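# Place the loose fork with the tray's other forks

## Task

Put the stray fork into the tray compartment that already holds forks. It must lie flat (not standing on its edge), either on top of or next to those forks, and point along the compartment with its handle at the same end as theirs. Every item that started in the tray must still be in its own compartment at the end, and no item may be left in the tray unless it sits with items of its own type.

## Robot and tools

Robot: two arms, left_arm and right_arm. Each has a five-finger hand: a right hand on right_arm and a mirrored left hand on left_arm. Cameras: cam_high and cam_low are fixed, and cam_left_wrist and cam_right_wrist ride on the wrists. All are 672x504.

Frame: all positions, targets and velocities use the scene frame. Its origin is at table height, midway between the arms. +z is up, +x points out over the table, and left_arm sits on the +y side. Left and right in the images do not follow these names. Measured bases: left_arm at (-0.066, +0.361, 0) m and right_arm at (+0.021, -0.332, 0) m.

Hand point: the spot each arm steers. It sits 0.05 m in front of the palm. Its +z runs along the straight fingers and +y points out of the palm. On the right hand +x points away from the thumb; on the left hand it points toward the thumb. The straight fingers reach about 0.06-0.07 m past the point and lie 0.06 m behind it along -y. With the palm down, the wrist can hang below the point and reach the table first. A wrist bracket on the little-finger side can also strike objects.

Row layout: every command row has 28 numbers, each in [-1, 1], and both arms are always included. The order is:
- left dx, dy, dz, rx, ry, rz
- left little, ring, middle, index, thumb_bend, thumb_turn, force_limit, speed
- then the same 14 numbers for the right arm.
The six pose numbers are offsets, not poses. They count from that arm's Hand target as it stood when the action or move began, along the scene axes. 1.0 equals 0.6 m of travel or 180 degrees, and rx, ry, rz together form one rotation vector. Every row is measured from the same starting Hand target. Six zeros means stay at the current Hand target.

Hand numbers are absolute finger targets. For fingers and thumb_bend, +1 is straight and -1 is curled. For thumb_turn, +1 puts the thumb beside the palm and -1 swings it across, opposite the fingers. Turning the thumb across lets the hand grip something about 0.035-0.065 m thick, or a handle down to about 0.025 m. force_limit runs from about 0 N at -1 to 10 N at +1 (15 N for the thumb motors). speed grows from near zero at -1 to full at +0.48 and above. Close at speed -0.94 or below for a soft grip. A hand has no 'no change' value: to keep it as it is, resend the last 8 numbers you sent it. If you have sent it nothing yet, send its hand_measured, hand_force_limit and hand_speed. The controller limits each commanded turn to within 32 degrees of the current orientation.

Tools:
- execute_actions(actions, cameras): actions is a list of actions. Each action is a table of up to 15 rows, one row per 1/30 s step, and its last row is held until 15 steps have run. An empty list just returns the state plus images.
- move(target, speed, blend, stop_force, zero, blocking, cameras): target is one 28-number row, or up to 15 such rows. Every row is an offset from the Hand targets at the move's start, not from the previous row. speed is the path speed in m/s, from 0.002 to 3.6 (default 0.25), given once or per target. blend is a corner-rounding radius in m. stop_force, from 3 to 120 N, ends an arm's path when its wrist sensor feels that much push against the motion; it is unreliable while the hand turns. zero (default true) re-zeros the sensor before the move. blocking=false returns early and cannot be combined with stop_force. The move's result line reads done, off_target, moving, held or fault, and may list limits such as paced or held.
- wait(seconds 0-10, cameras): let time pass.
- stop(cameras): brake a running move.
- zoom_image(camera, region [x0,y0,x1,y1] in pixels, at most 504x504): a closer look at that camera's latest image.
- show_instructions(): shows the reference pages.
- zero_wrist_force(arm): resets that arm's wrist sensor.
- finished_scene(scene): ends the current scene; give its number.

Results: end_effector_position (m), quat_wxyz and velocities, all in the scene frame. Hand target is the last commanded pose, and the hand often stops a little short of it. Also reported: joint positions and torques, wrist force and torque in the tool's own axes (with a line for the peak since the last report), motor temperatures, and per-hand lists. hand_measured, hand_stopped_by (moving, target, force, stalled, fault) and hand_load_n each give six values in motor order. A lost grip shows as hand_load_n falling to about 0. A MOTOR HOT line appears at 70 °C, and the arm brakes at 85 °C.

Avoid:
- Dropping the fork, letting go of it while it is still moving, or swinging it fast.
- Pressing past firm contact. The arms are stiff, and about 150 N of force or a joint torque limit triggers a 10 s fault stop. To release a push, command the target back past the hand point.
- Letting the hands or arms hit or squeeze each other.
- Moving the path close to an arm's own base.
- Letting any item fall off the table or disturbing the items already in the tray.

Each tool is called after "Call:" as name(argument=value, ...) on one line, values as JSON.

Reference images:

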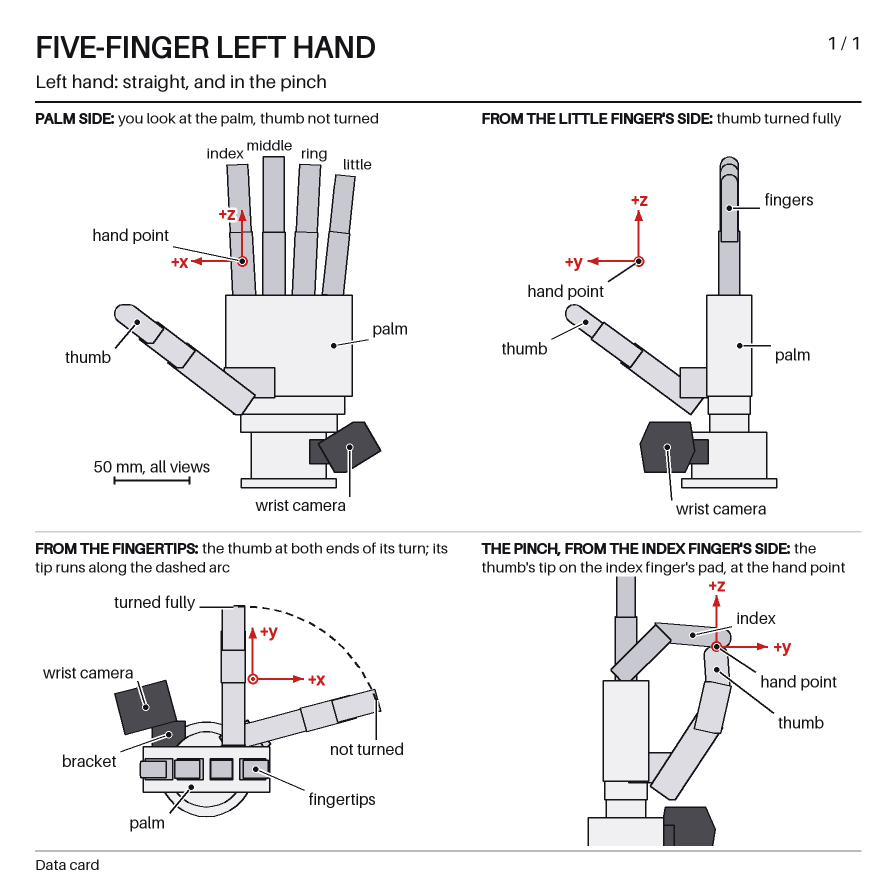

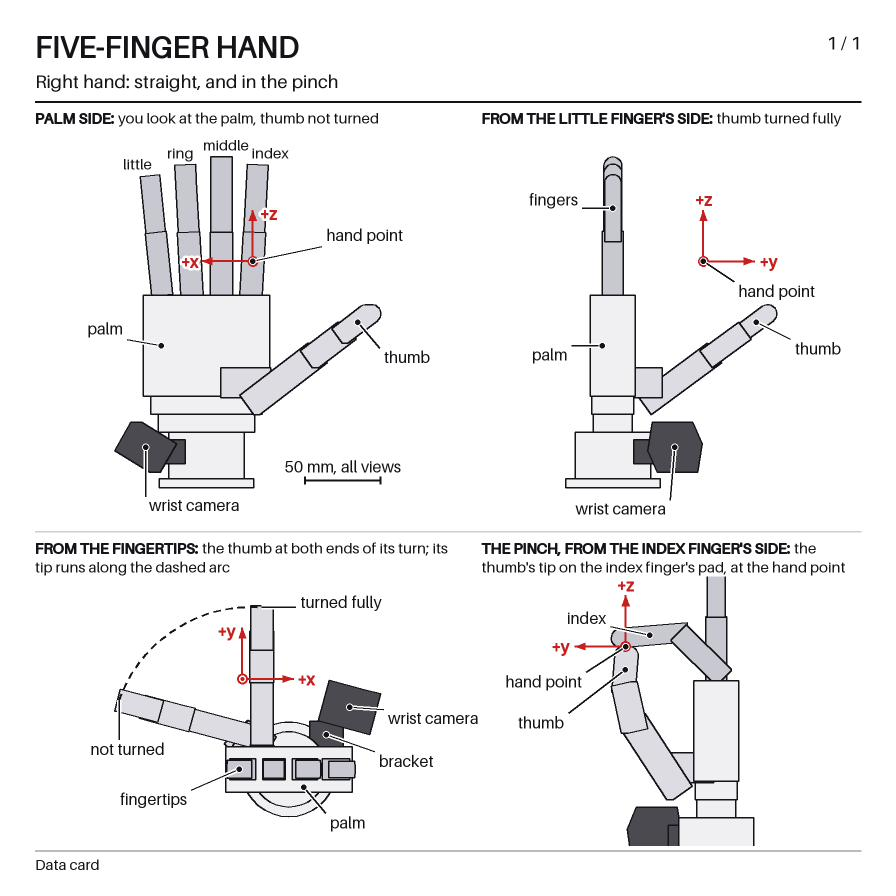

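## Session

Call:
execute_actions(actions=[])

Scene clock: 0.00 s.
left_arm: end_effector_position=(+0.4088, +0.0555, +0.3323) hand_measured=(+1.000, +1.000, +1.000, +1.000, +1.000, +1.000) hand_load_n=(+0.0, +0.0, +0.0, +0.0, +0.0, +0.0) hand_stopped_by=(target, target, target, target, target, target) hand_force_limit=0.00 hand_speed=-0.80 end_effector_quat_wxyz=(+0.294, +0.921, +0.254, -0.015) | right_arm: end_effector_position=(+0.6250, -0.2537, +0.3400) hand_measured=(+1.000, +1.000, +1.000, +1.000, +1.000, +1.000) hand_load_n=(+0.0, +0.0, +0.0, +0.0, +0.0, +0.0) hand_stopped_by=(target, target, target, target, target, target) hand_force_limit=0.00 hand_speed=-0.80 end_effector_quat_wxyz=(-0.113, +0.239, +0.909, +0.323)
Joint positions: left_arm=[3.104 -1.809 -1.453 1.849 -0.993 0.968] | right_arm=[-0.451 -0.925 1 1.887 0.976 -1.611]
Joint velocities: within noise
Joint torques (N m): no reading
Motor temperatures (°C): left_arm=[26 22 23 31 30 34] | right_arm=[26 23 28 32 30 33]
Wrist force (N): no reading
Wrist torque (N m): no reading
Wrist force, peak (N): no reading
Hand target: left_arm +0.4088, +0.0555, +0.3323; +0.294, +0.921, +0.254, -0.015 | right_arm +0.6250, -0.2537, +0.3400; -0.113, +0.239, +0.909, +0.323
camera_calibration:
cam_left_wrist: T_world_to_cam=[[-0.20956, 0.787193, -0.580011, 0.236857], [0.78606, 0.488423, 0.378883, -0.471724], [0.581544, -0.376525, -0.721135, 0.133747], [0, 0, 0, 1]] pos_world=[0.342659, 0.0943082, 0.412557]
cam_right_wrist: T_world_to_cam=[[0.249895, 0.733119, 0.632526, -0.191697], [0.865316, -0.462218, 0.193861, -0.725625], [0.434488, 0.49889, -0.749886, 0.223135], [0, 0, 0, 1]] pos_world=[0.57885, -0.30618, 0.42925]

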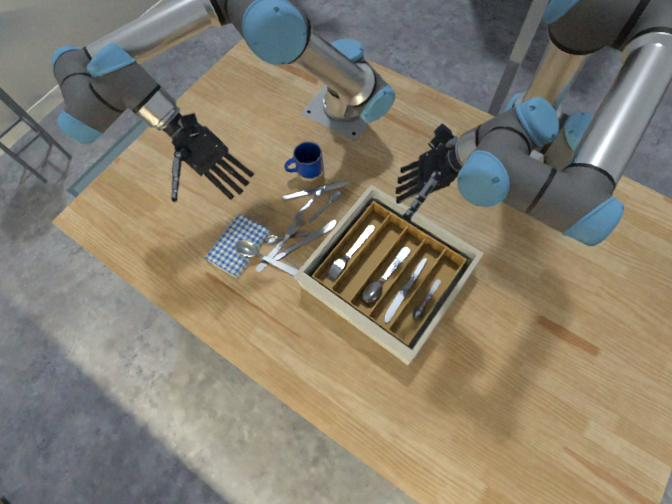

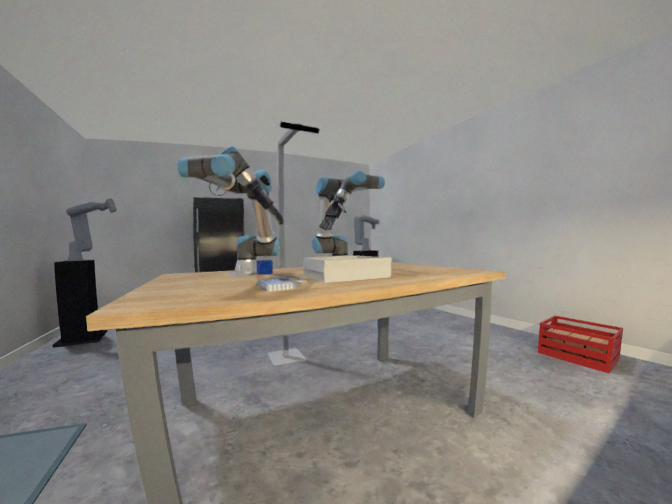

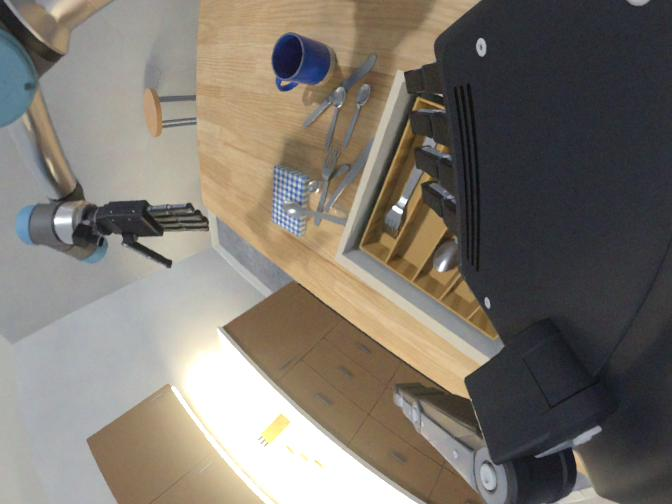

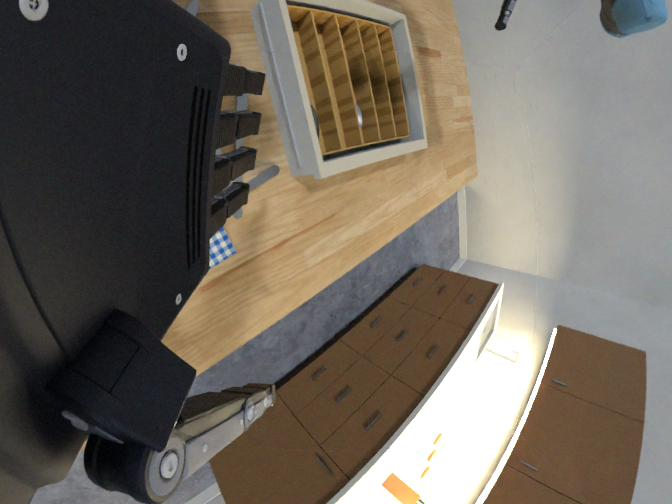

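Call:
zoom_image(camera="cam_high", region=[200, 170, 350, 290])

Call:
zoom_image(camera="cam_left_wrist", region=[260, 40, 460, 240])

Call:
zoom_image(camera="cam_high", region=[290, 180, 490, 370])

Scaled by 3.360 from the camera's 672x504 image, which has a finer 960x720 frame.

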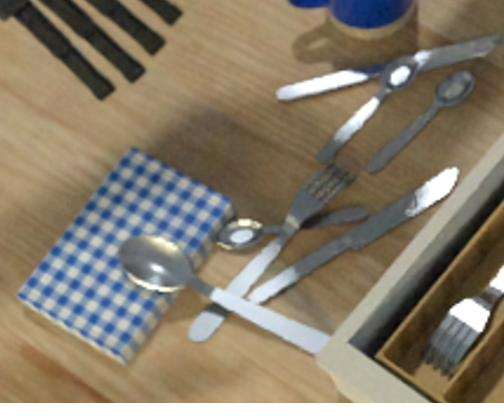

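Scaled by 2.520 from the camera's 672x504 image, which has a finer 960x720 frame.

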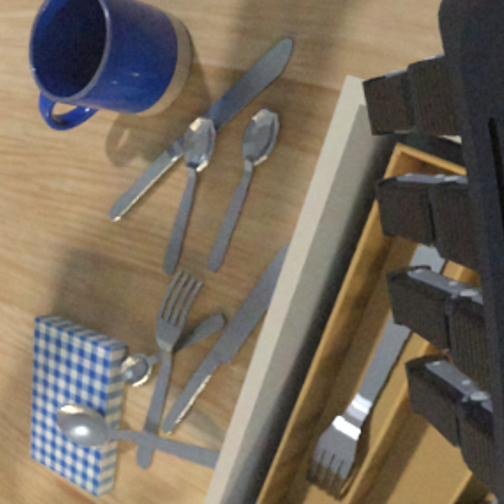

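Scaled by 2.520 from the camera's 672x504 image, which has a finer 960x720 frame.

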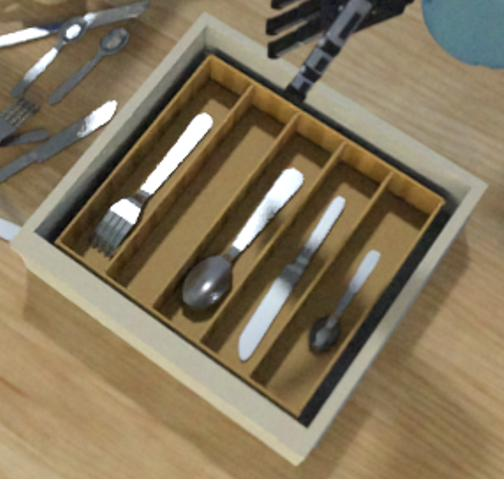

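Call:
move(target=[0,0.65,0.2,0,0,0,1,1,1,1,1,1,0,-0.8,-0.158,0.07,-0.117,-0.4554,-0.0091,0.186,-1,-1,0,0,0.7,-1,0,0], speed=0.4, cameras=["all"])

Call:
zoom_image(camera="cam_right_wrist", region=[330, 0, 672, 340])

Call:
zoom_image(camera="cam_high", region=[200, 170, 350, 290])

Scene clock: 86.33 s.
left_arm: end_effector_position=(+0.4088, +0.4455, +0.4523) hand_measured=(+1.000, +1.000, +1.000, +1.000, +1.000, +1.000) hand_load_n=(+0.0, +0.0, +0.0, +0.0, +0.0, +0.0) hand_stopped_by=(target, target, target, target, target, target) hand_force_limit=0.00 hand_speed=-0.80 end_effector_quat_wxyz=(+0.294, +0.921, +0.254, -0.015) | right_arm: end_effector_position=(+0.5302, -0.2117, +0.2697) hand_measured=(-1.000, -1.000, +0.000, +0.000, +0.700, -1.000) hand_load_n=(+0.0, +0.0, +0.0, +0.0, +0.0, +0.0) hand_stopped_by=(target, target, target, target, target, target) hand_force_limit=0.00 hand_speed=0.00 end_effector_quat_wxyz=(+0.000, +0.000, +0.924, -0.383)
Joint positions: left_arm=[3.985 -1.916 -1.143 1.1 -1.106 1.989] | right_arm=[0.223 -0.99 1.123 1.672 2.328 -1.238]
Joint torques (N m): left_arm=[-3.31 42.46 21.91 -3.15 2.38 -1.11] | right_arm=[-2.68 -46.73 -22.58 4.62 2.52 -0.11]
Wrist force (N): left_arm=[-0.7 -0.2 0.3] | right_arm=[0.4 0.2 -0.5]
Wrist torque (N m): left_arm=[-0.02 0.07 -0.02] | right_arm=[-0.19 0.03 -0.04]
Wrist force, peak (N): left_arm=[-0.6 0.7 1.4] | right_arm=[0.8 1.2 -0.8]
Hand target: left_arm +0.4088, +0.4455, +0.4523; +0.294, +0.921, +0.254, -0.015 | right_arm +0.5302, -0.2117, +0.2698; +0.000, +0.000, +0.924, -0.383
Off the commanded pose: left_arm 0.000 m, 0 deg | right_arm 0.000 m, 0 deg.
move: done
camera_calibration:
cam_left_wrist: T_world_to_cam=[[-0.209678, 0.787133, -0.580049, -0.000515545], [0.786078, 0.4885, 0.378746, -0.707608], [0.581478, -0.376549, -0.721176, 0.367112], [0, 0, 0, 1]] pos_world=[0.342659, 0.484308, 0.532457]
cam_right_wrist: T_world_to_cam=[[-0.277438, 0.698452, -0.659692, 0.466355], [0.841763, 0.507697, 0.183518, -0.389887], [0.463102, -0.504389, -0.728785, -0.0425516], [0, 0, 0, 1]] pos_world=[0.477283, -0.149244, 0.348191]

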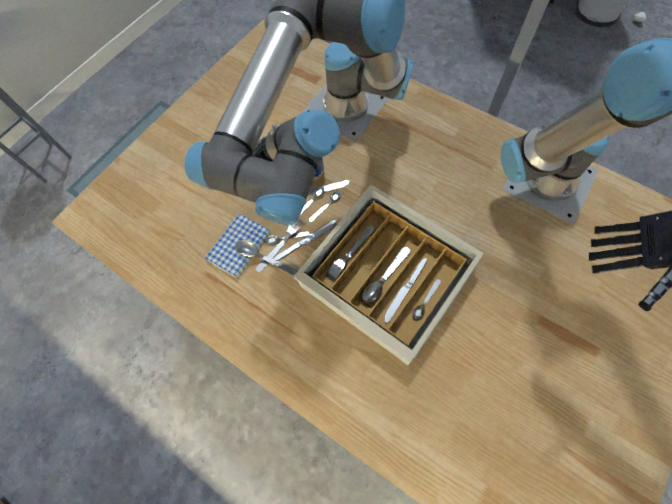

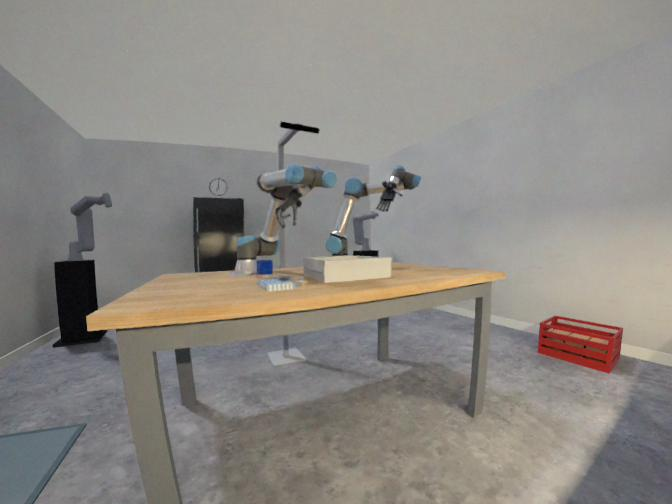

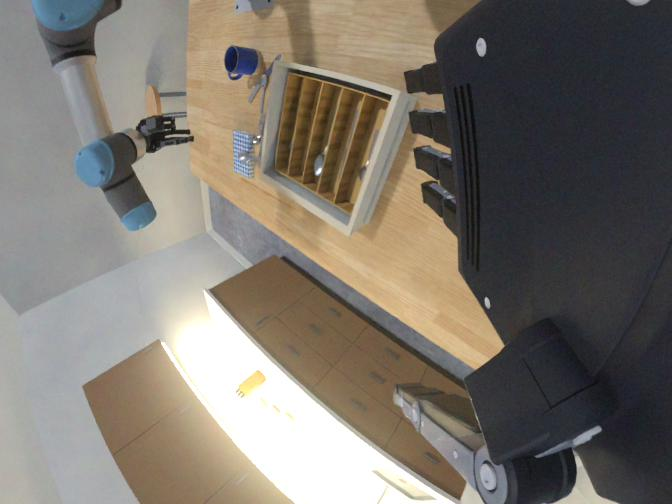

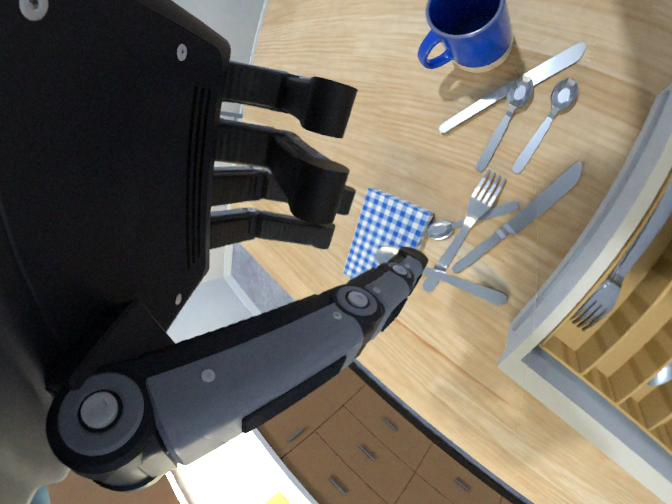

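Scaled by 1.474 from the camera's 672x504 image, which has a finer 960x720 frame.

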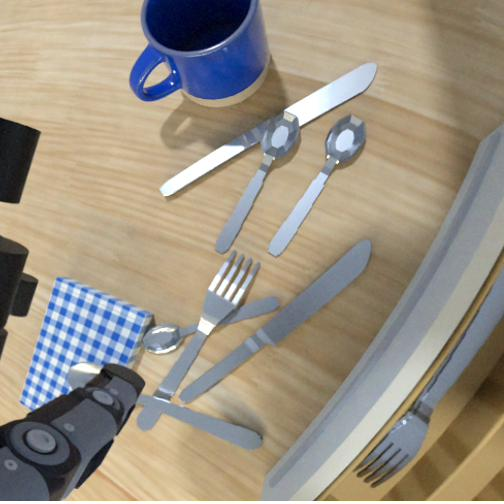

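Scaled by 3.360 from the camera's 672x504 image, which has a finer 960x720 frame.

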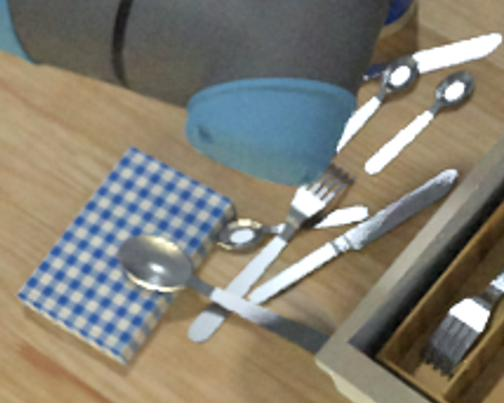

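Call:
zoom_image(camera="cam_right_wrist", region=[410, 230, 530, 320])

Call:
zoom_image(camera="cam_high", region=[245, 230, 315, 280])

Scaled by 4.200 from the camera's 672x504 image, which has a finer 960x720 frame.

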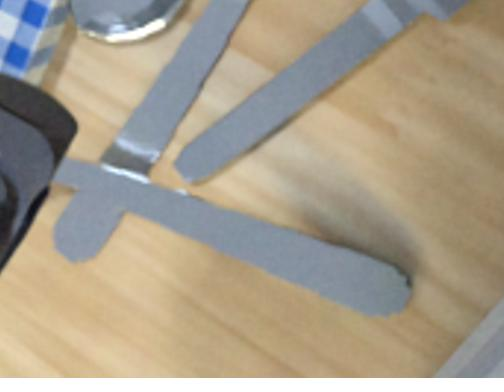

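Scaled by 7.200 from the camera's 672x504 image, which has a finer 960x720 frame.

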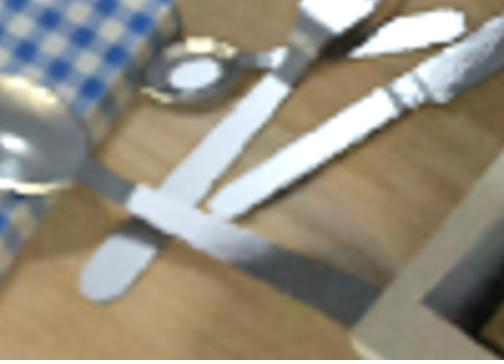

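Call:
move(target=[0,0,0,0,0,0,1,1,1,1,1,1,0,-0.8,-0.007,0.0128,-0.3,0,0,0,-1,-1,0,0,0.9,-1,0,0], speed=0.25, cameras=["cam_right_wrist"])

Call:
zoom_image(camera="cam_right_wrist", region=[280, 60, 580, 360])

Scene clock: 252.87 s.
left_arm: end_effector_position=(+0.4088, +0.4455, +0.4523) hand_measured=(+1.000, +1.000, +1.000, +1.000, +1.000, +1.000) hand_load_n=(+0.0, +0.0, +0.0, +0.0, +0.0, +0.0) hand_stopped_by=(target, target, target, target, target, target) hand_force_limit=0.00 hand_speed=-0.80 end_effector_quat_wxyz=(+0.294, +0.921, +0.254, -0.015) | right_arm: end_effector_position=(+0.5259, -0.2039, +0.0899) hand_measured=(-1.000, -1.000, +0.000, +0.000, +0.900, -1.000) hand_load_n=(+0.0, +0.0, +0.0, +0.5, +0.0, +0.0) hand_stopped_by=(target, target, target, target, target, target) hand_force_limit=0.00 hand_speed=0.00 end_effector_quat_wxyz=(+0.000, +0.000, +0.924, -0.383)
Joint positions: left_arm=[3.985 -1.916 -1.142 1.1 -1.106 1.989] | right_arm=[0.239 -0.846 1.369 1.296 2.324 -1.216]
Joint torques (N m): left_arm=[10.54 47.61 27.02 -4.62 2.39 2.25] | right_arm=[-10.48 -36.38 -22.38 1.09 0.94 -1.56]
Wrist force (N): left_arm=[-0.3 0.0 0.2] | right_arm=[0.4 -0.1 -0.9]
Wrist torque (N m): left_arm=[0.01 0.00 0.00] | right_arm=[-0.21 0.04 -0.19]
Wrist force, peak (N): left_arm=[-0.6 -0.6 0.2] | right_arm=[0.1 -1.6 -1.9]
Hand target: left_arm +0.4088, +0.4455, +0.4523; +0.294, +0.921, +0.254, -0.015 | right_arm +0.5260, -0.2040, +0.0898; +0.000, +0.000, +0.924, -0.383
Off the commanded pose: left_arm 0.000 m, 0 deg | right_arm 0.000 m, 0 deg.
move: done
camera_calibration:
cam_right_wrist: T_world_to_cam=[[-0.27746, 0.698237, -0.65991, 0.341146], [0.841644, 0.507893, 0.18352, -0.357232], [0.463304, -0.50449, -0.728587, -0.167851], [0, 0, 0, 1]] pos_world=[0.473083, -0.141444, 0.168391]
Images, in order (width x height): cam_right_wrist 672x504.

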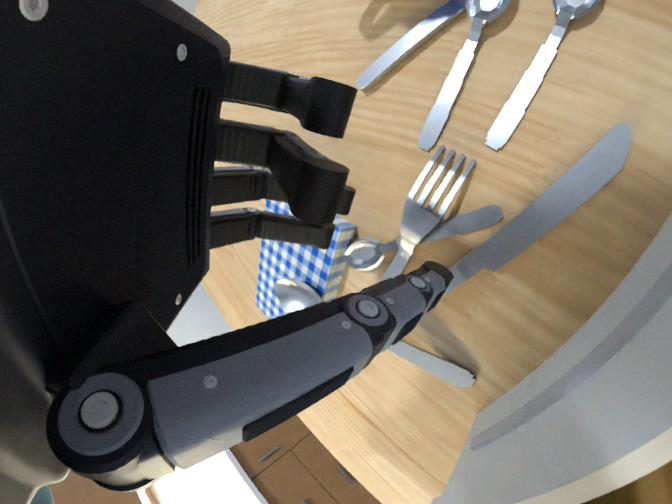

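Scaled by 1.680 from the camera's 672x504 image, which has a finer 960x720 frame.

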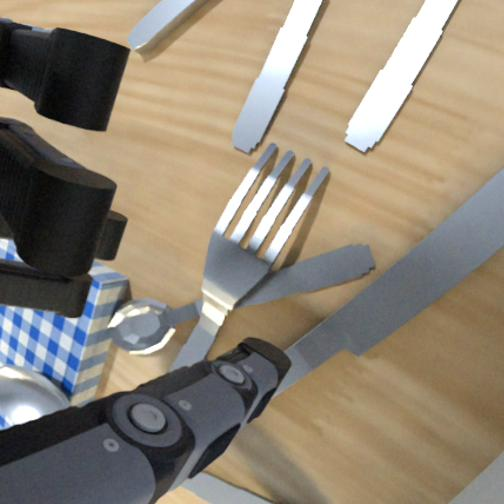

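Call:
move(target=[0,0,0,0,0,0,1,1,1,1,1,1,0,-0.8,-0.0067,-0.0033,-0.075,0,0,0,-1,-1,0,0,0.9,-1,0,0], speed=0.15, cameras=["cam_right_wrist"])

Call:
zoom_image(camera="cam_right_wrist", region=[260, 60, 560, 360])

Scene clock: 282.57 s.
left_arm: end_effector_position=(+0.4088, +0.4455, +0.4523) hand_measured=(+1.000, +1.000, +1.000, +1.000, +1.000, +1.000) hand_load_n=(+0.0, +0.0, +0.0, +0.0, +0.0, +0.0) hand_stopped_by=(target, target, target, target, target, target) hand_force_limit=0.00 hand_speed=-0.80 end_effector_quat_wxyz=(+0.294, +0.921, +0.254, -0.015) | right_arm: end_effector_position=(+0.5219, -0.2061, +0.0448) hand_measured=(-1.000, -1.000, +0.000, +0.000, +0.900, -1.000) hand_load_n=(+0.0, +0.0, +0.0, +0.0, +0.0, +0.0) hand_stopped_by=(target, target, target, target, target, target) hand_force_limit=0.00 hand_speed=0.00 end_effector_quat_wxyz=(+0.000, +0.000, +0.924, -0.383)
Joint positions: left_arm=[3.985 -1.916 -1.142 1.1 -1.106 1.989] | right_arm=[0.237 -0.798 1.414 1.201 2.325 -1.218]
Joint torques (N m): left_arm=[10.66 46.71 23.95 -3.78 2.52 1.89] | right_arm=[-10.17 -45.51 -28.04 2.84 3.05 -0.77]
Wrist force (N): left_arm=[-0.2 -0.3 0.3] | right_arm=[0.7 0.2 -0.8]
Wrist torque (N m): left_arm=[-0.04 0.00 0.01] | right_arm=[-0.18 -0.01 -0.03]
Wrist force, peak (N): left_arm=[-0.2 -0.8 0.2] | right_arm=[0.7 -0.8 -1.6]
Hand target: left_arm +0.4088, +0.4455, +0.4523; +0.294, +0.921, +0.254, -0.015 | right_arm +0.5220, -0.2060, +0.0448; +0.000, +0.000, +0.924, -0.383
Off the commanded pose: left_arm 0.000 m, 0 deg | right_arm 0.000 m, 0 deg.
move: done
camera_calibration:
cam_right_wrist: T_world_to_cam=[[-0.277451, 0.698177, -0.659977, 0.311739], [0.84176, 0.507781, 0.1833, -0.344496], [0.4631, -0.504686, -0.728581, -0.199973], [0, 0, 0, 1]] pos_world=[0.469083, -0.143644, 0.123191]
Images, in order (width x height): cam_right_wrist 672x504.

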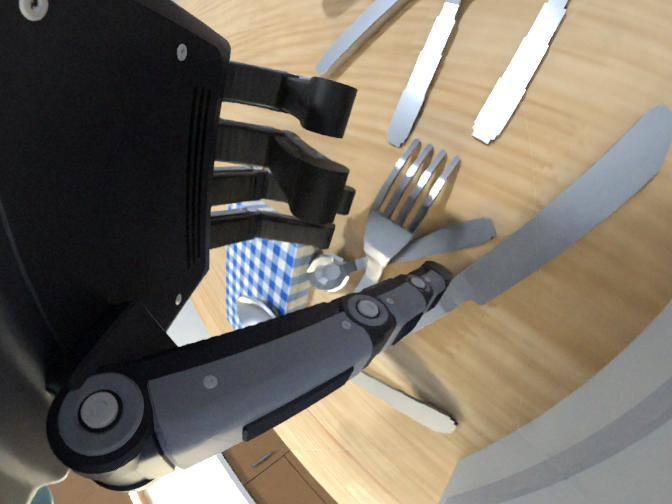

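Scaled by 1.680 from the camera's 672x504 image, which has a finer 960x720 frame.

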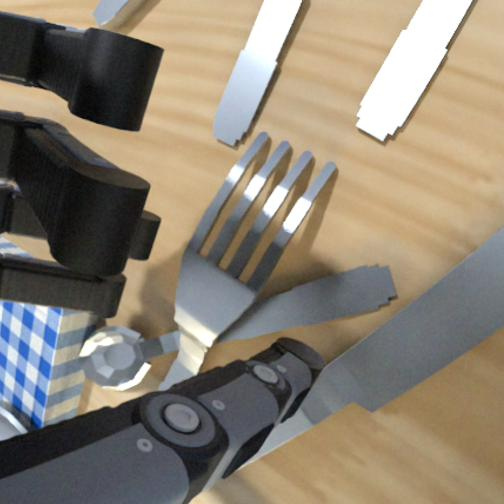

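Call:
move(target=[0,0,0,0,0,0,1,1,1,1,1,1,0,-0.8,0,0.001,-0.027,0,0,0,-1,-1,0,0,0.9,-1,0,0], speed=0.03, stop_force=3, cameras=["cam_right_wrist"])

Call:
zoom_image(camera="cam_right_wrist", region=[260, 100, 500, 340])

Scene clock: 306.23 s.
left_arm: end_effector_position=(+0.4088, +0.4455, +0.4523) hand_measured=(+1.000, +1.000, +1.000, +1.000, +1.000, +1.000) hand_load_n=(+0.0, +0.0, +0.0, +0.0, +0.0, +0.0) hand_stopped_by=(target, target, target, target, target, target) hand_force_limit=0.00 hand_speed=-0.80 end_effector_quat_wxyz=(+0.294, +0.921, +0.254, -0.015) | right_arm: end_effector_position=(+0.5219, -0.2054, +0.0286) hand_measured=(-1.000, -1.000, +0.000, +0.000, +0.900, -1.000) hand_load_n=(+0.0, +0.0, +0.0, +0.0, +0.0, +0.5) hand_stopped_by=(target, target, target, target, target, target) hand_force_limit=0.00 hand_speed=0.00 end_effector_quat_wxyz=(+0.000, +0.000, +0.924, -0.383)
Joint positions: left_arm=[3.985 -1.916 -1.142 1.1 -1.106 1.989] | right_arm=[0.238 -0.774 1.42 1.173 2.324 -1.217]
Joint torques (N m): left_arm=[11.62 47.54 19.29 -2.65 2.21 1.4] | right_arm=[7.44 -50.92 -25.87 4.77 -1.28 -0.87]
Wrist force (N): left_arm=[-0.3 -0.2 0.0] | right_arm=[0.3 0.1 -0.8]
Wrist torque (N m): left_arm=[-0.02 0.00 0.00] | right_arm=[-0.19 0.05 -0.21]
Wrist force, peak (N): left_arm=[-0.7 -0.3 0.4] | right_arm=[0.6 0.2 -1.1]
Hand target: left_arm +0.4088, +0.4455, +0.4523; +0.294, +0.921, +0.254, -0.015 | right_arm +0.5220, -0.2054, +0.0286; +0.000, +0.000, +0.924, -0.383
Off the commanded pose: left_arm 0.000 m, 0 deg | right_arm 0.000 m, 0 deg.
move: done
camera_calibration:
cam_right_wrist: T_world_to_cam=[[-0.277369, 0.698237, -0.659948, 0.300526], [0.841687, 0.507819, 0.183529, -0.341867], [0.46328, -0.504565, -0.72855, -0.211493], [0, 0, 0, 1]] pos_world=[0.469083, -0.142944, 0.106991]
Images, in order (width x height): cam_right_wrist 672x504.

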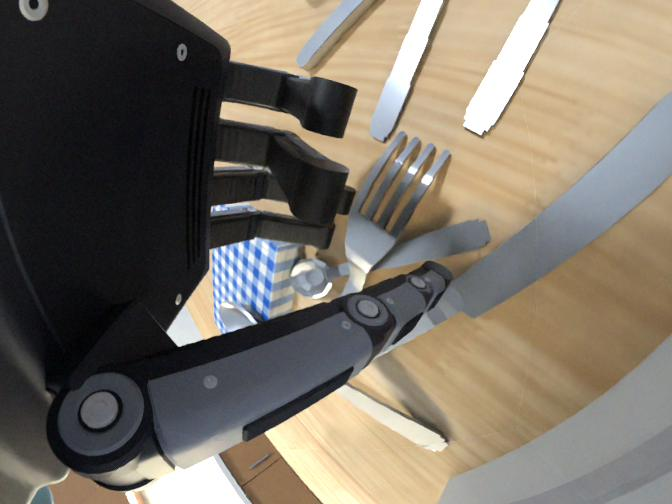

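Scaled by 2.100 from the camera's 672x504 image, which has a finer 960x720 frame.

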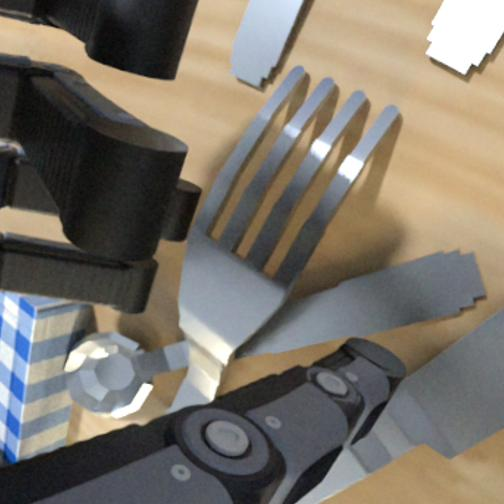

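Call:
move(target=[[0,0,0,0,0,0,1,1,1,1,1,1,0,-0.8,0,0,0,0,0,0,-1,-1,-0.08,-0.08,0.8,-1,-0.3,-0.3],[0,0,0,0,0,0,1,1,1,1,1,1,0,-0.8,0,0,-0.01,0,0,0,-1,-1,-0.08,-0.08,0.8,-1,-0.3,-0.3],[0,0,0,0,0,0,1,1,1,1,1,1,0,-0.8,0,0,-0.01,0,0,0,-1,-1,-0.22,-0.22,0.6,-1,-0.3,-0.3]], speed=0.03, cameras=["cam_right_wrist"])

Call:
zoom_image(camera="cam_right_wrist", region=[260, 100, 500, 340])

Scene clock: 326.13 s.
left_arm: end_effector_position=(+0.4088, +0.4455, +0.4523) hand_measured=(+1.000, +1.000, +1.000, +1.000, +1.000, +1.000) hand_load_n=(+0.0, +0.0, +0.0, +0.0, +0.0, +0.0) hand_stopped_by=(target, target, target, target, target, target) hand_force_limit=0.00 hand_speed=-0.80 end_effector_quat_wxyz=(+0.294, +0.921, +0.254, -0.015) | right_arm: end_effector_position=(+0.5219, -0.2054, +0.0226) hand_measured=(-1.000, -1.000, -0.220, -0.220, +0.600, -1.000) hand_load_n=(+0.0, +0.0, +0.5, +0.0, +0.5, +0.0) hand_stopped_by=(target, target, target, target, target, target) hand_force_limit=-0.30 hand_speed=-0.30 end_effector_quat_wxyz=(+0.000, +0.000, +0.924, -0.383)
Joint positions: left_arm=[3.985 -1.916 -1.142 1.1 -1.106 1.989] | right_arm=[0.238 -0.766 1.422 1.162 2.324 -1.217]
Joint torques (N m): left_arm=[10.75 47.22 14.66 -1.93 2.38 1.2] | right_arm=[-12.38 -51.58 -8.07 4.75 1.5 -0.93]
Wrist force (N): left_arm=[-0.3 -0.3 0.3] | right_arm=[0.4 0.5 -0.3]
Wrist torque (N m): left_arm=[-0.05 0.02 0.01] | right_arm=[-0.18 0.02 -0.19]
Wrist force, peak (N): left_arm=[-0.8 -0.3 0.1] | right_arm=[1.0 0.3 -0.7]
Hand target: left_arm +0.4088, +0.4455, +0.4523; +0.294, +0.921, +0.254, -0.015 | right_arm +0.5220, -0.2054, +0.0226; +0.000, +0.000, +0.924, -0.383
Off the commanded pose: left_arm 0.000 m, 0 deg | right_arm 0.000 m, 0 deg.
move: done
camera_calibration:
cam_right_wrist: T_world_to_cam=[[-0.277382, 0.698251, -0.659928, 0.296573], [0.841726, 0.507776, 0.183467, -0.340784], [0.463202, -0.504588, -0.728584, -0.215828], [0, 0, 0, 1]] pos_world=[0.469083, -0.142944, 0.100991]
Images, in order (width x height): cam_right_wrist 672x504.

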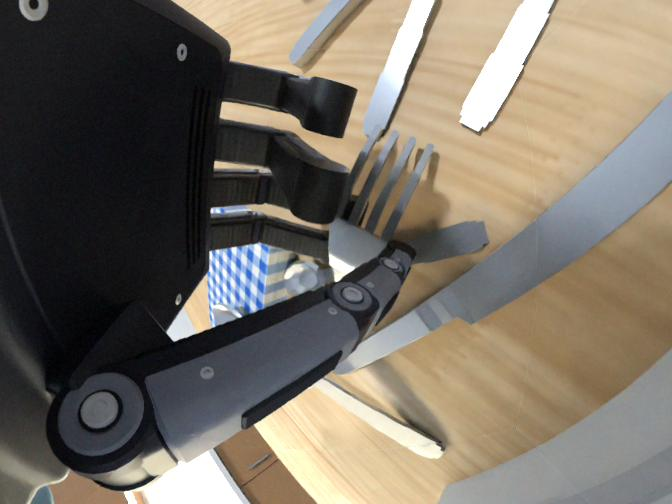

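Scaled by 2.100 from the camera's 672x504 image, which has a finer 960x720 frame.

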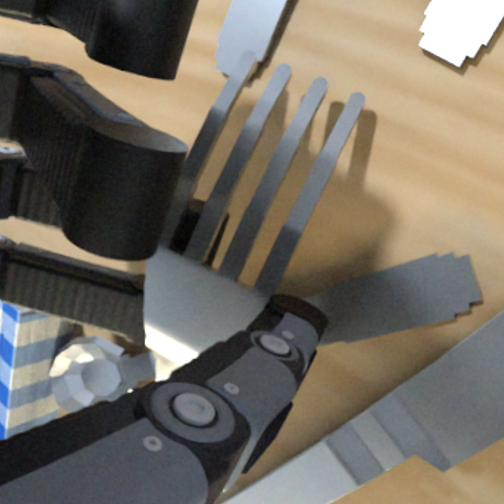

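Call:
move(target=[[0,0,0,0,0,0,1,1,1,1,1,1,0,-0.8,0,0,0,0,0,0,-1,-1,0.0,0.0,0.7,-1,-0.3,-0.3],[0,0,0,0,0,0,1,1,1,1,1,1,0,-0.8,0,0,0.013,0,0,0,-1,-1,0.0,0.0,0.7,-1,-0.3,-0.3]], speed=0.03, cameras=["cam_right_wrist"])

Call:
zoom_image(camera="cam_right_wrist", region=[260, 100, 500, 340])

Scene clock: 342.53 s.
left_arm: end_effector_position=(+0.4088, +0.4455, +0.4523) hand_measured=(+1.000, +1.000, +1.000, +1.000, +1.000, +1.000) hand_load_n=(+0.0, +0.0, +0.0, -0.5, +0.0, +0.0) hand_stopped_by=(target, target, target, target, target, target) hand_force_limit=0.00 hand_speed=-0.80 end_effector_quat_wxyz=(+0.294, +0.921, +0.254, -0.015) | right_arm: end_effector_position=(+0.5220, -0.2054, +0.0305) hand_measured=(-1.000, -1.000, -0.040, +0.000, +0.700, -1.000) hand_load_n=(+0.0, +0.0, +0.0, +0.0, +0.0, +0.0) hand_stopped_by=(target, target, stalled, target, target, target) hand_force_limit=-0.30 hand_speed=-0.30 end_effector_quat_wxyz=(+0.000, +0.000, +0.924, -0.383)
Joint positions: left_arm=[3.985 -1.916 -1.142 1.1 -1.106 1.989] | right_arm=[0.238 -0.777 1.419 1.176 2.324 -1.217]
Joint torques (N m): left_arm=[11.36 47.02 14.88 -1.87 2.31 0.88] | right_arm=[-12.29 -36.73 -23.28 1.73 2.55 -1.02]
Wrist force (N): left_arm=[-0.4 -0.1 0.2] | right_arm=[0.3 0.2 -0.6]
Wrist torque (N m): left_arm=[-0.02 0.02 0.00] | right_arm=[-0.19 0.04 -0.22]
Wrist force, peak (N): left_arm=[-0.6 -0.6 0.3] | right_arm=[0.9 -6.8 -15.3]
Hand target: left_arm +0.4088, +0.4455, +0.4523; +0.294, +0.921, +0.254, -0.015 | right_arm +0.5220, -0.2054, +0.0304; +0.000, +0.000, +0.924, -0.383
Off the commanded pose: left_arm 0.000 m, 0 deg | right_arm 0.000 m, 0 deg.
move: done
camera_calibration:
cam_right_wrist: T_world_to_cam=[[-0.277369, 0.698237, -0.659948, 0.301846], [0.841687, 0.507819, 0.183529, -0.342235], [0.46328, -0.504565, -0.72855, -0.210036], [0, 0, 0, 1]] pos_world=[0.469083, -0.142944, 0.108991]
Images, in order (width x height): cam_right_wrist 672x504.

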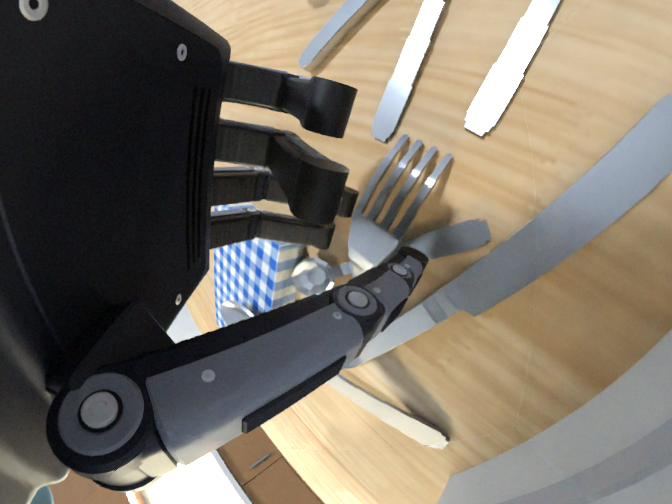

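Scaled by 2.100 from the camera's 672x504 image, which has a finer 960x720 frame.

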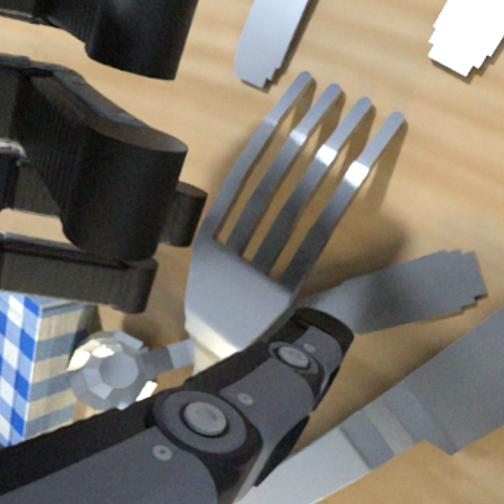

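Call:
move(target=[[0,0,0,0,0,0,1,1,1,1,1,1,0,-0.8,0,0,0,0,0,0,-1,-1,-0.12,-0.12,0.7,-1,-0.3,-0.3],[0,0,0,0,0,0,1,1,1,1,1,1,0,-0.8,0,0,-0.003,0,0,0,-1,-1,-0.22,-0.22,0.5,-1,-0.3,-0.4]], speed=0.03, cameras=["cam_right_wrist"])

Call:
zoom_image(camera="cam_right_wrist", region=[260, 100, 500, 340])

Scene clock: 357.67 s.
left_arm: end_effector_position=(+0.4088, +0.4455, +0.4523) hand_measured=(+1.000, +1.000, +1.000, +1.000, +1.000, +1.000) hand_load_n=(+0.0, +0.0, +0.0, +0.0, +0.0, +0.0) hand_stopped_by=(target, target, target, target, target, target) hand_force_limit=0.00 hand_speed=-0.80 end_effector_quat_wxyz=(+0.294, +0.921, +0.254, -0.015) | right_arm: end_effector_position=(+0.5220, -0.2054, +0.0286) hand_measured=(-1.000, -1.000, -0.220, -0.220, +0.500, -1.000) hand_load_n=(+0.0, +0.0, +0.0, +0.0, +0.5, +0.0) hand_stopped_by=(target, target, target, target, target, target) hand_force_limit=-0.30 hand_speed=-0.40 end_effector_quat_wxyz=(+0.000, +0.000, +0.924, -0.383)
Joint positions: left_arm=[3.985 -1.916 -1.142 1.1 -1.106 1.989] | right_arm=[0.238 -0.774 1.42 1.173 2.324 -1.217]
Joint torques (N m): left_arm=[10.77 47.3 14.55 -2.06 2.37 0.52] | right_arm=[-12.37 -46.13 -4.09 3.86 1.4 1.31]
Wrist force (N): left_arm=[-0.1 -0.2 0.0] | right_arm=[0.3 0.0 -0.8]
Wrist torque (N m): left_arm=[-0.02 -0.02 0.01] | right_arm=[-0.20 0.04 -0.22]
Wrist force, peak (N): left_arm=[-0.5 -0.4 0.4] | right_arm=[0.3 -1.7 -1.3]
Hand target: left_arm +0.4088, +0.4455, +0.4523; +0.294, +0.921, +0.254, -0.015 | right_arm +0.5220, -0.2054, +0.0286; +0.000, +0.000, +0.924, -0.383
Off the commanded pose: left_arm 0.000 m, 0 deg | right_arm 0.000 m, 0 deg.
move: done
camera_calibration:
cam_right_wrist: T_world_to_cam=[[-0.277369, 0.698237, -0.659948, 0.300526], [0.841687, 0.507819, 0.183529, -0.341867], [0.46328, -0.504565, -0.72855, -0.211493], [0, 0, 0, 1]] pos_world=[0.469083, -0.142944, 0.106991]
Images, in order (width x height): cam_right_wrist 672x504.

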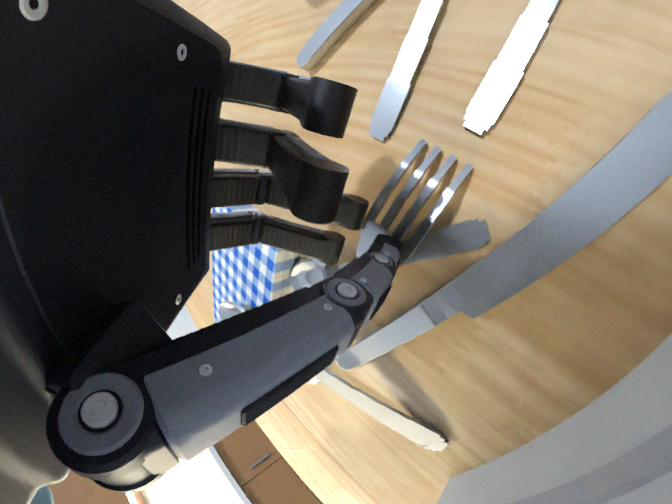

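Scaled by 2.100 from the camera's 672x504 image, which has a finer 960x720 frame.

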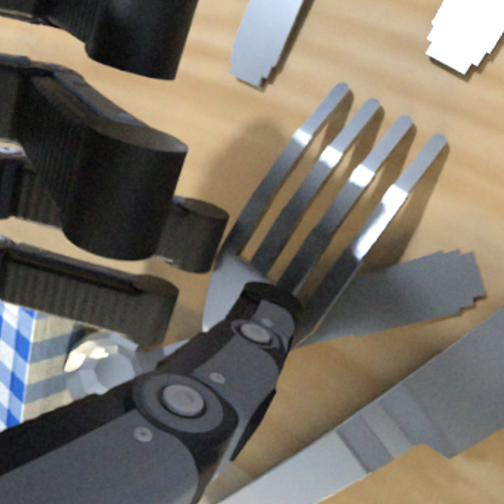

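Call:
execute_actions(actions=[])

Call:
zoom_image(camera="cam_right_wrist", region=[240, 80, 520, 350])

Scene clock: 396.53 s.
left_arm: end_effector_position=(+0.4088, +0.4455, +0.4523) hand_measured=(+1.000, +1.000, +1.000, +1.000, +1.000, +1.000) hand_load_n=(+0.0, +0.0, +0.0, +0.0, +0.0, +0.0) hand_stopped_by=(target, target, target, target, target, target) hand_force_limit=0.00 hand_speed=-0.80 end_effector_quat_wxyz=(+0.294, +0.921, +0.254, -0.015) | right_arm: end_effector_position=(+0.5220, -0.2054, +0.0286) hand_measured=(-1.000, -1.000, -0.220, -0.220, +0.500, -1.000) hand_load_n=(+0.0, +0.0, +0.0, +0.0, +0.0, +0.0) hand_stopped_by=(target, target, target, target, target, target) hand_force_limit=-0.30 hand_speed=-0.40 end_effector_quat_wxyz=(+0.000, +0.000, +0.924, -0.383)
Joint positions: left_arm=[3.985 -1.916 -1.142 1.1 -1.106 1.989] | right_arm=[0.238 -0.774 1.42 1.173 2.324 -1.217]
Joint velocities: within noise
Joint torques (N m): left_arm=[11.14 47.17 14.08 -2 2.23 0.23] | right_arm=[-11.73 -48.27 -15.78 4.12 0.84 1.04]
Motor temperatures (°C): left_arm=[26 22 23 31 30 33] | right_arm=[26 23 28 32 30 32]
Wrist force (N): left_arm=[-0.1 -0.5 0.4] | right_arm=[0.3 0.2 -0.5]
Wrist torque (N m): left_arm=[-0.08 0.00 0.02] | right_arm=[-0.19 0.04 -0.21]
Wrist force, peak (N): left_arm=[-0.4 -0.6 0.6] | right_arm=[0.8 0.3 -0.8]
Hand target: left_arm +0.4088, +0.4455, +0.4523; +0.294, +0.921, +0.254, -0.015 | right_arm +0.5220, -0.2054, +0.0286; +0.000, +0.000, +0.924, -0.383
Off the commanded pose: left_arm 0.000 m, 0 deg | right_arm 0.000 m, 0 deg.
camera_calibration:
cam_left_wrist: T_world_to_cam=[[-0.20956, 0.787193, -0.580011, -0.000547333], [0.78606, 0.488423, 0.378883, -0.707675], [0.581544, -0.376525, -0.721135, 0.367128], [0, 0, 0, 1]] pos_world=[0.342659, 0.484308, 0.532557]
cam_right_wrist: T_world_to_cam=[[-0.277339, 0.698204, -0.659996, 0.300579], [0.841679, 0.507828, 0.183542, -0.341882], [0.463314, -0.504601, -0.728504, -0.211446], [0, 0, 0, 1]] pos_world=[0.469083, -0.142944, 0.107091]

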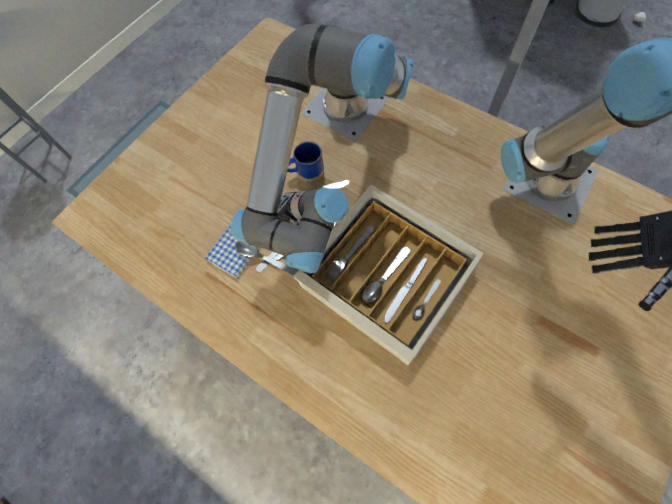

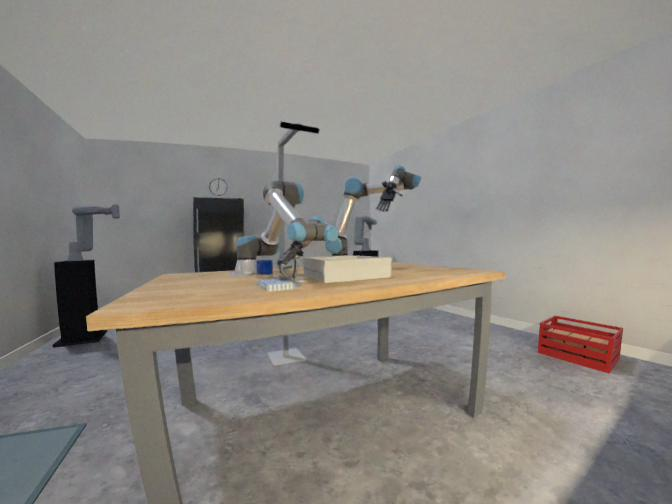

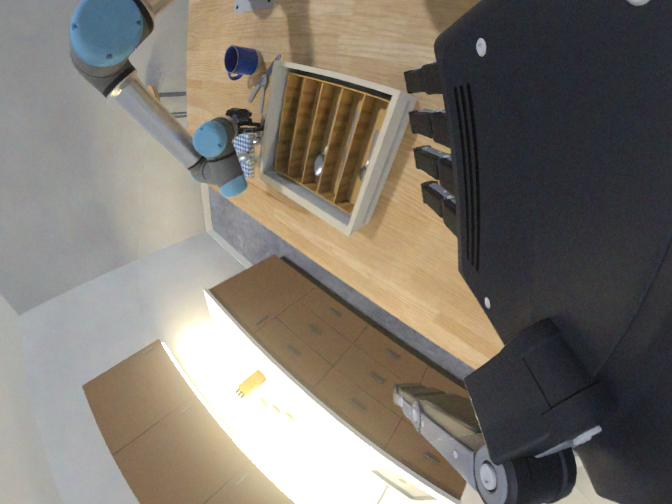

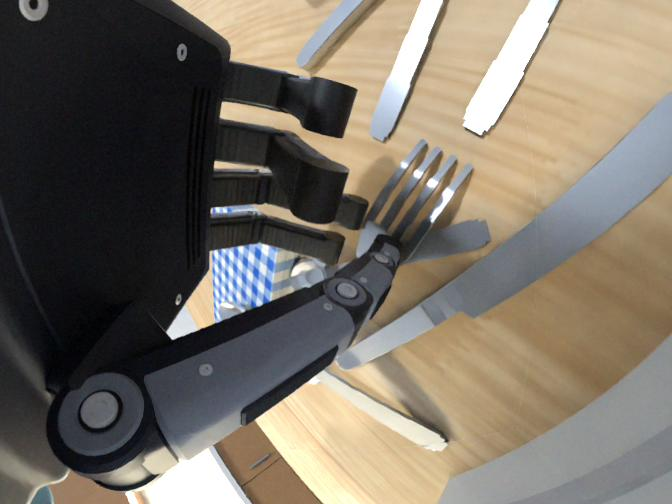

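Scaled by 1.800 from the camera's 672x504 image, which has a finer 960x720 frame.

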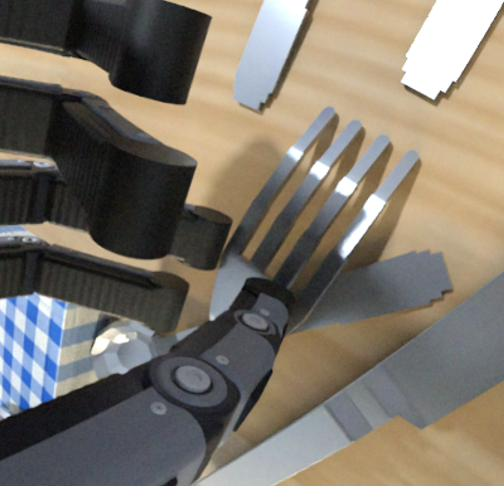

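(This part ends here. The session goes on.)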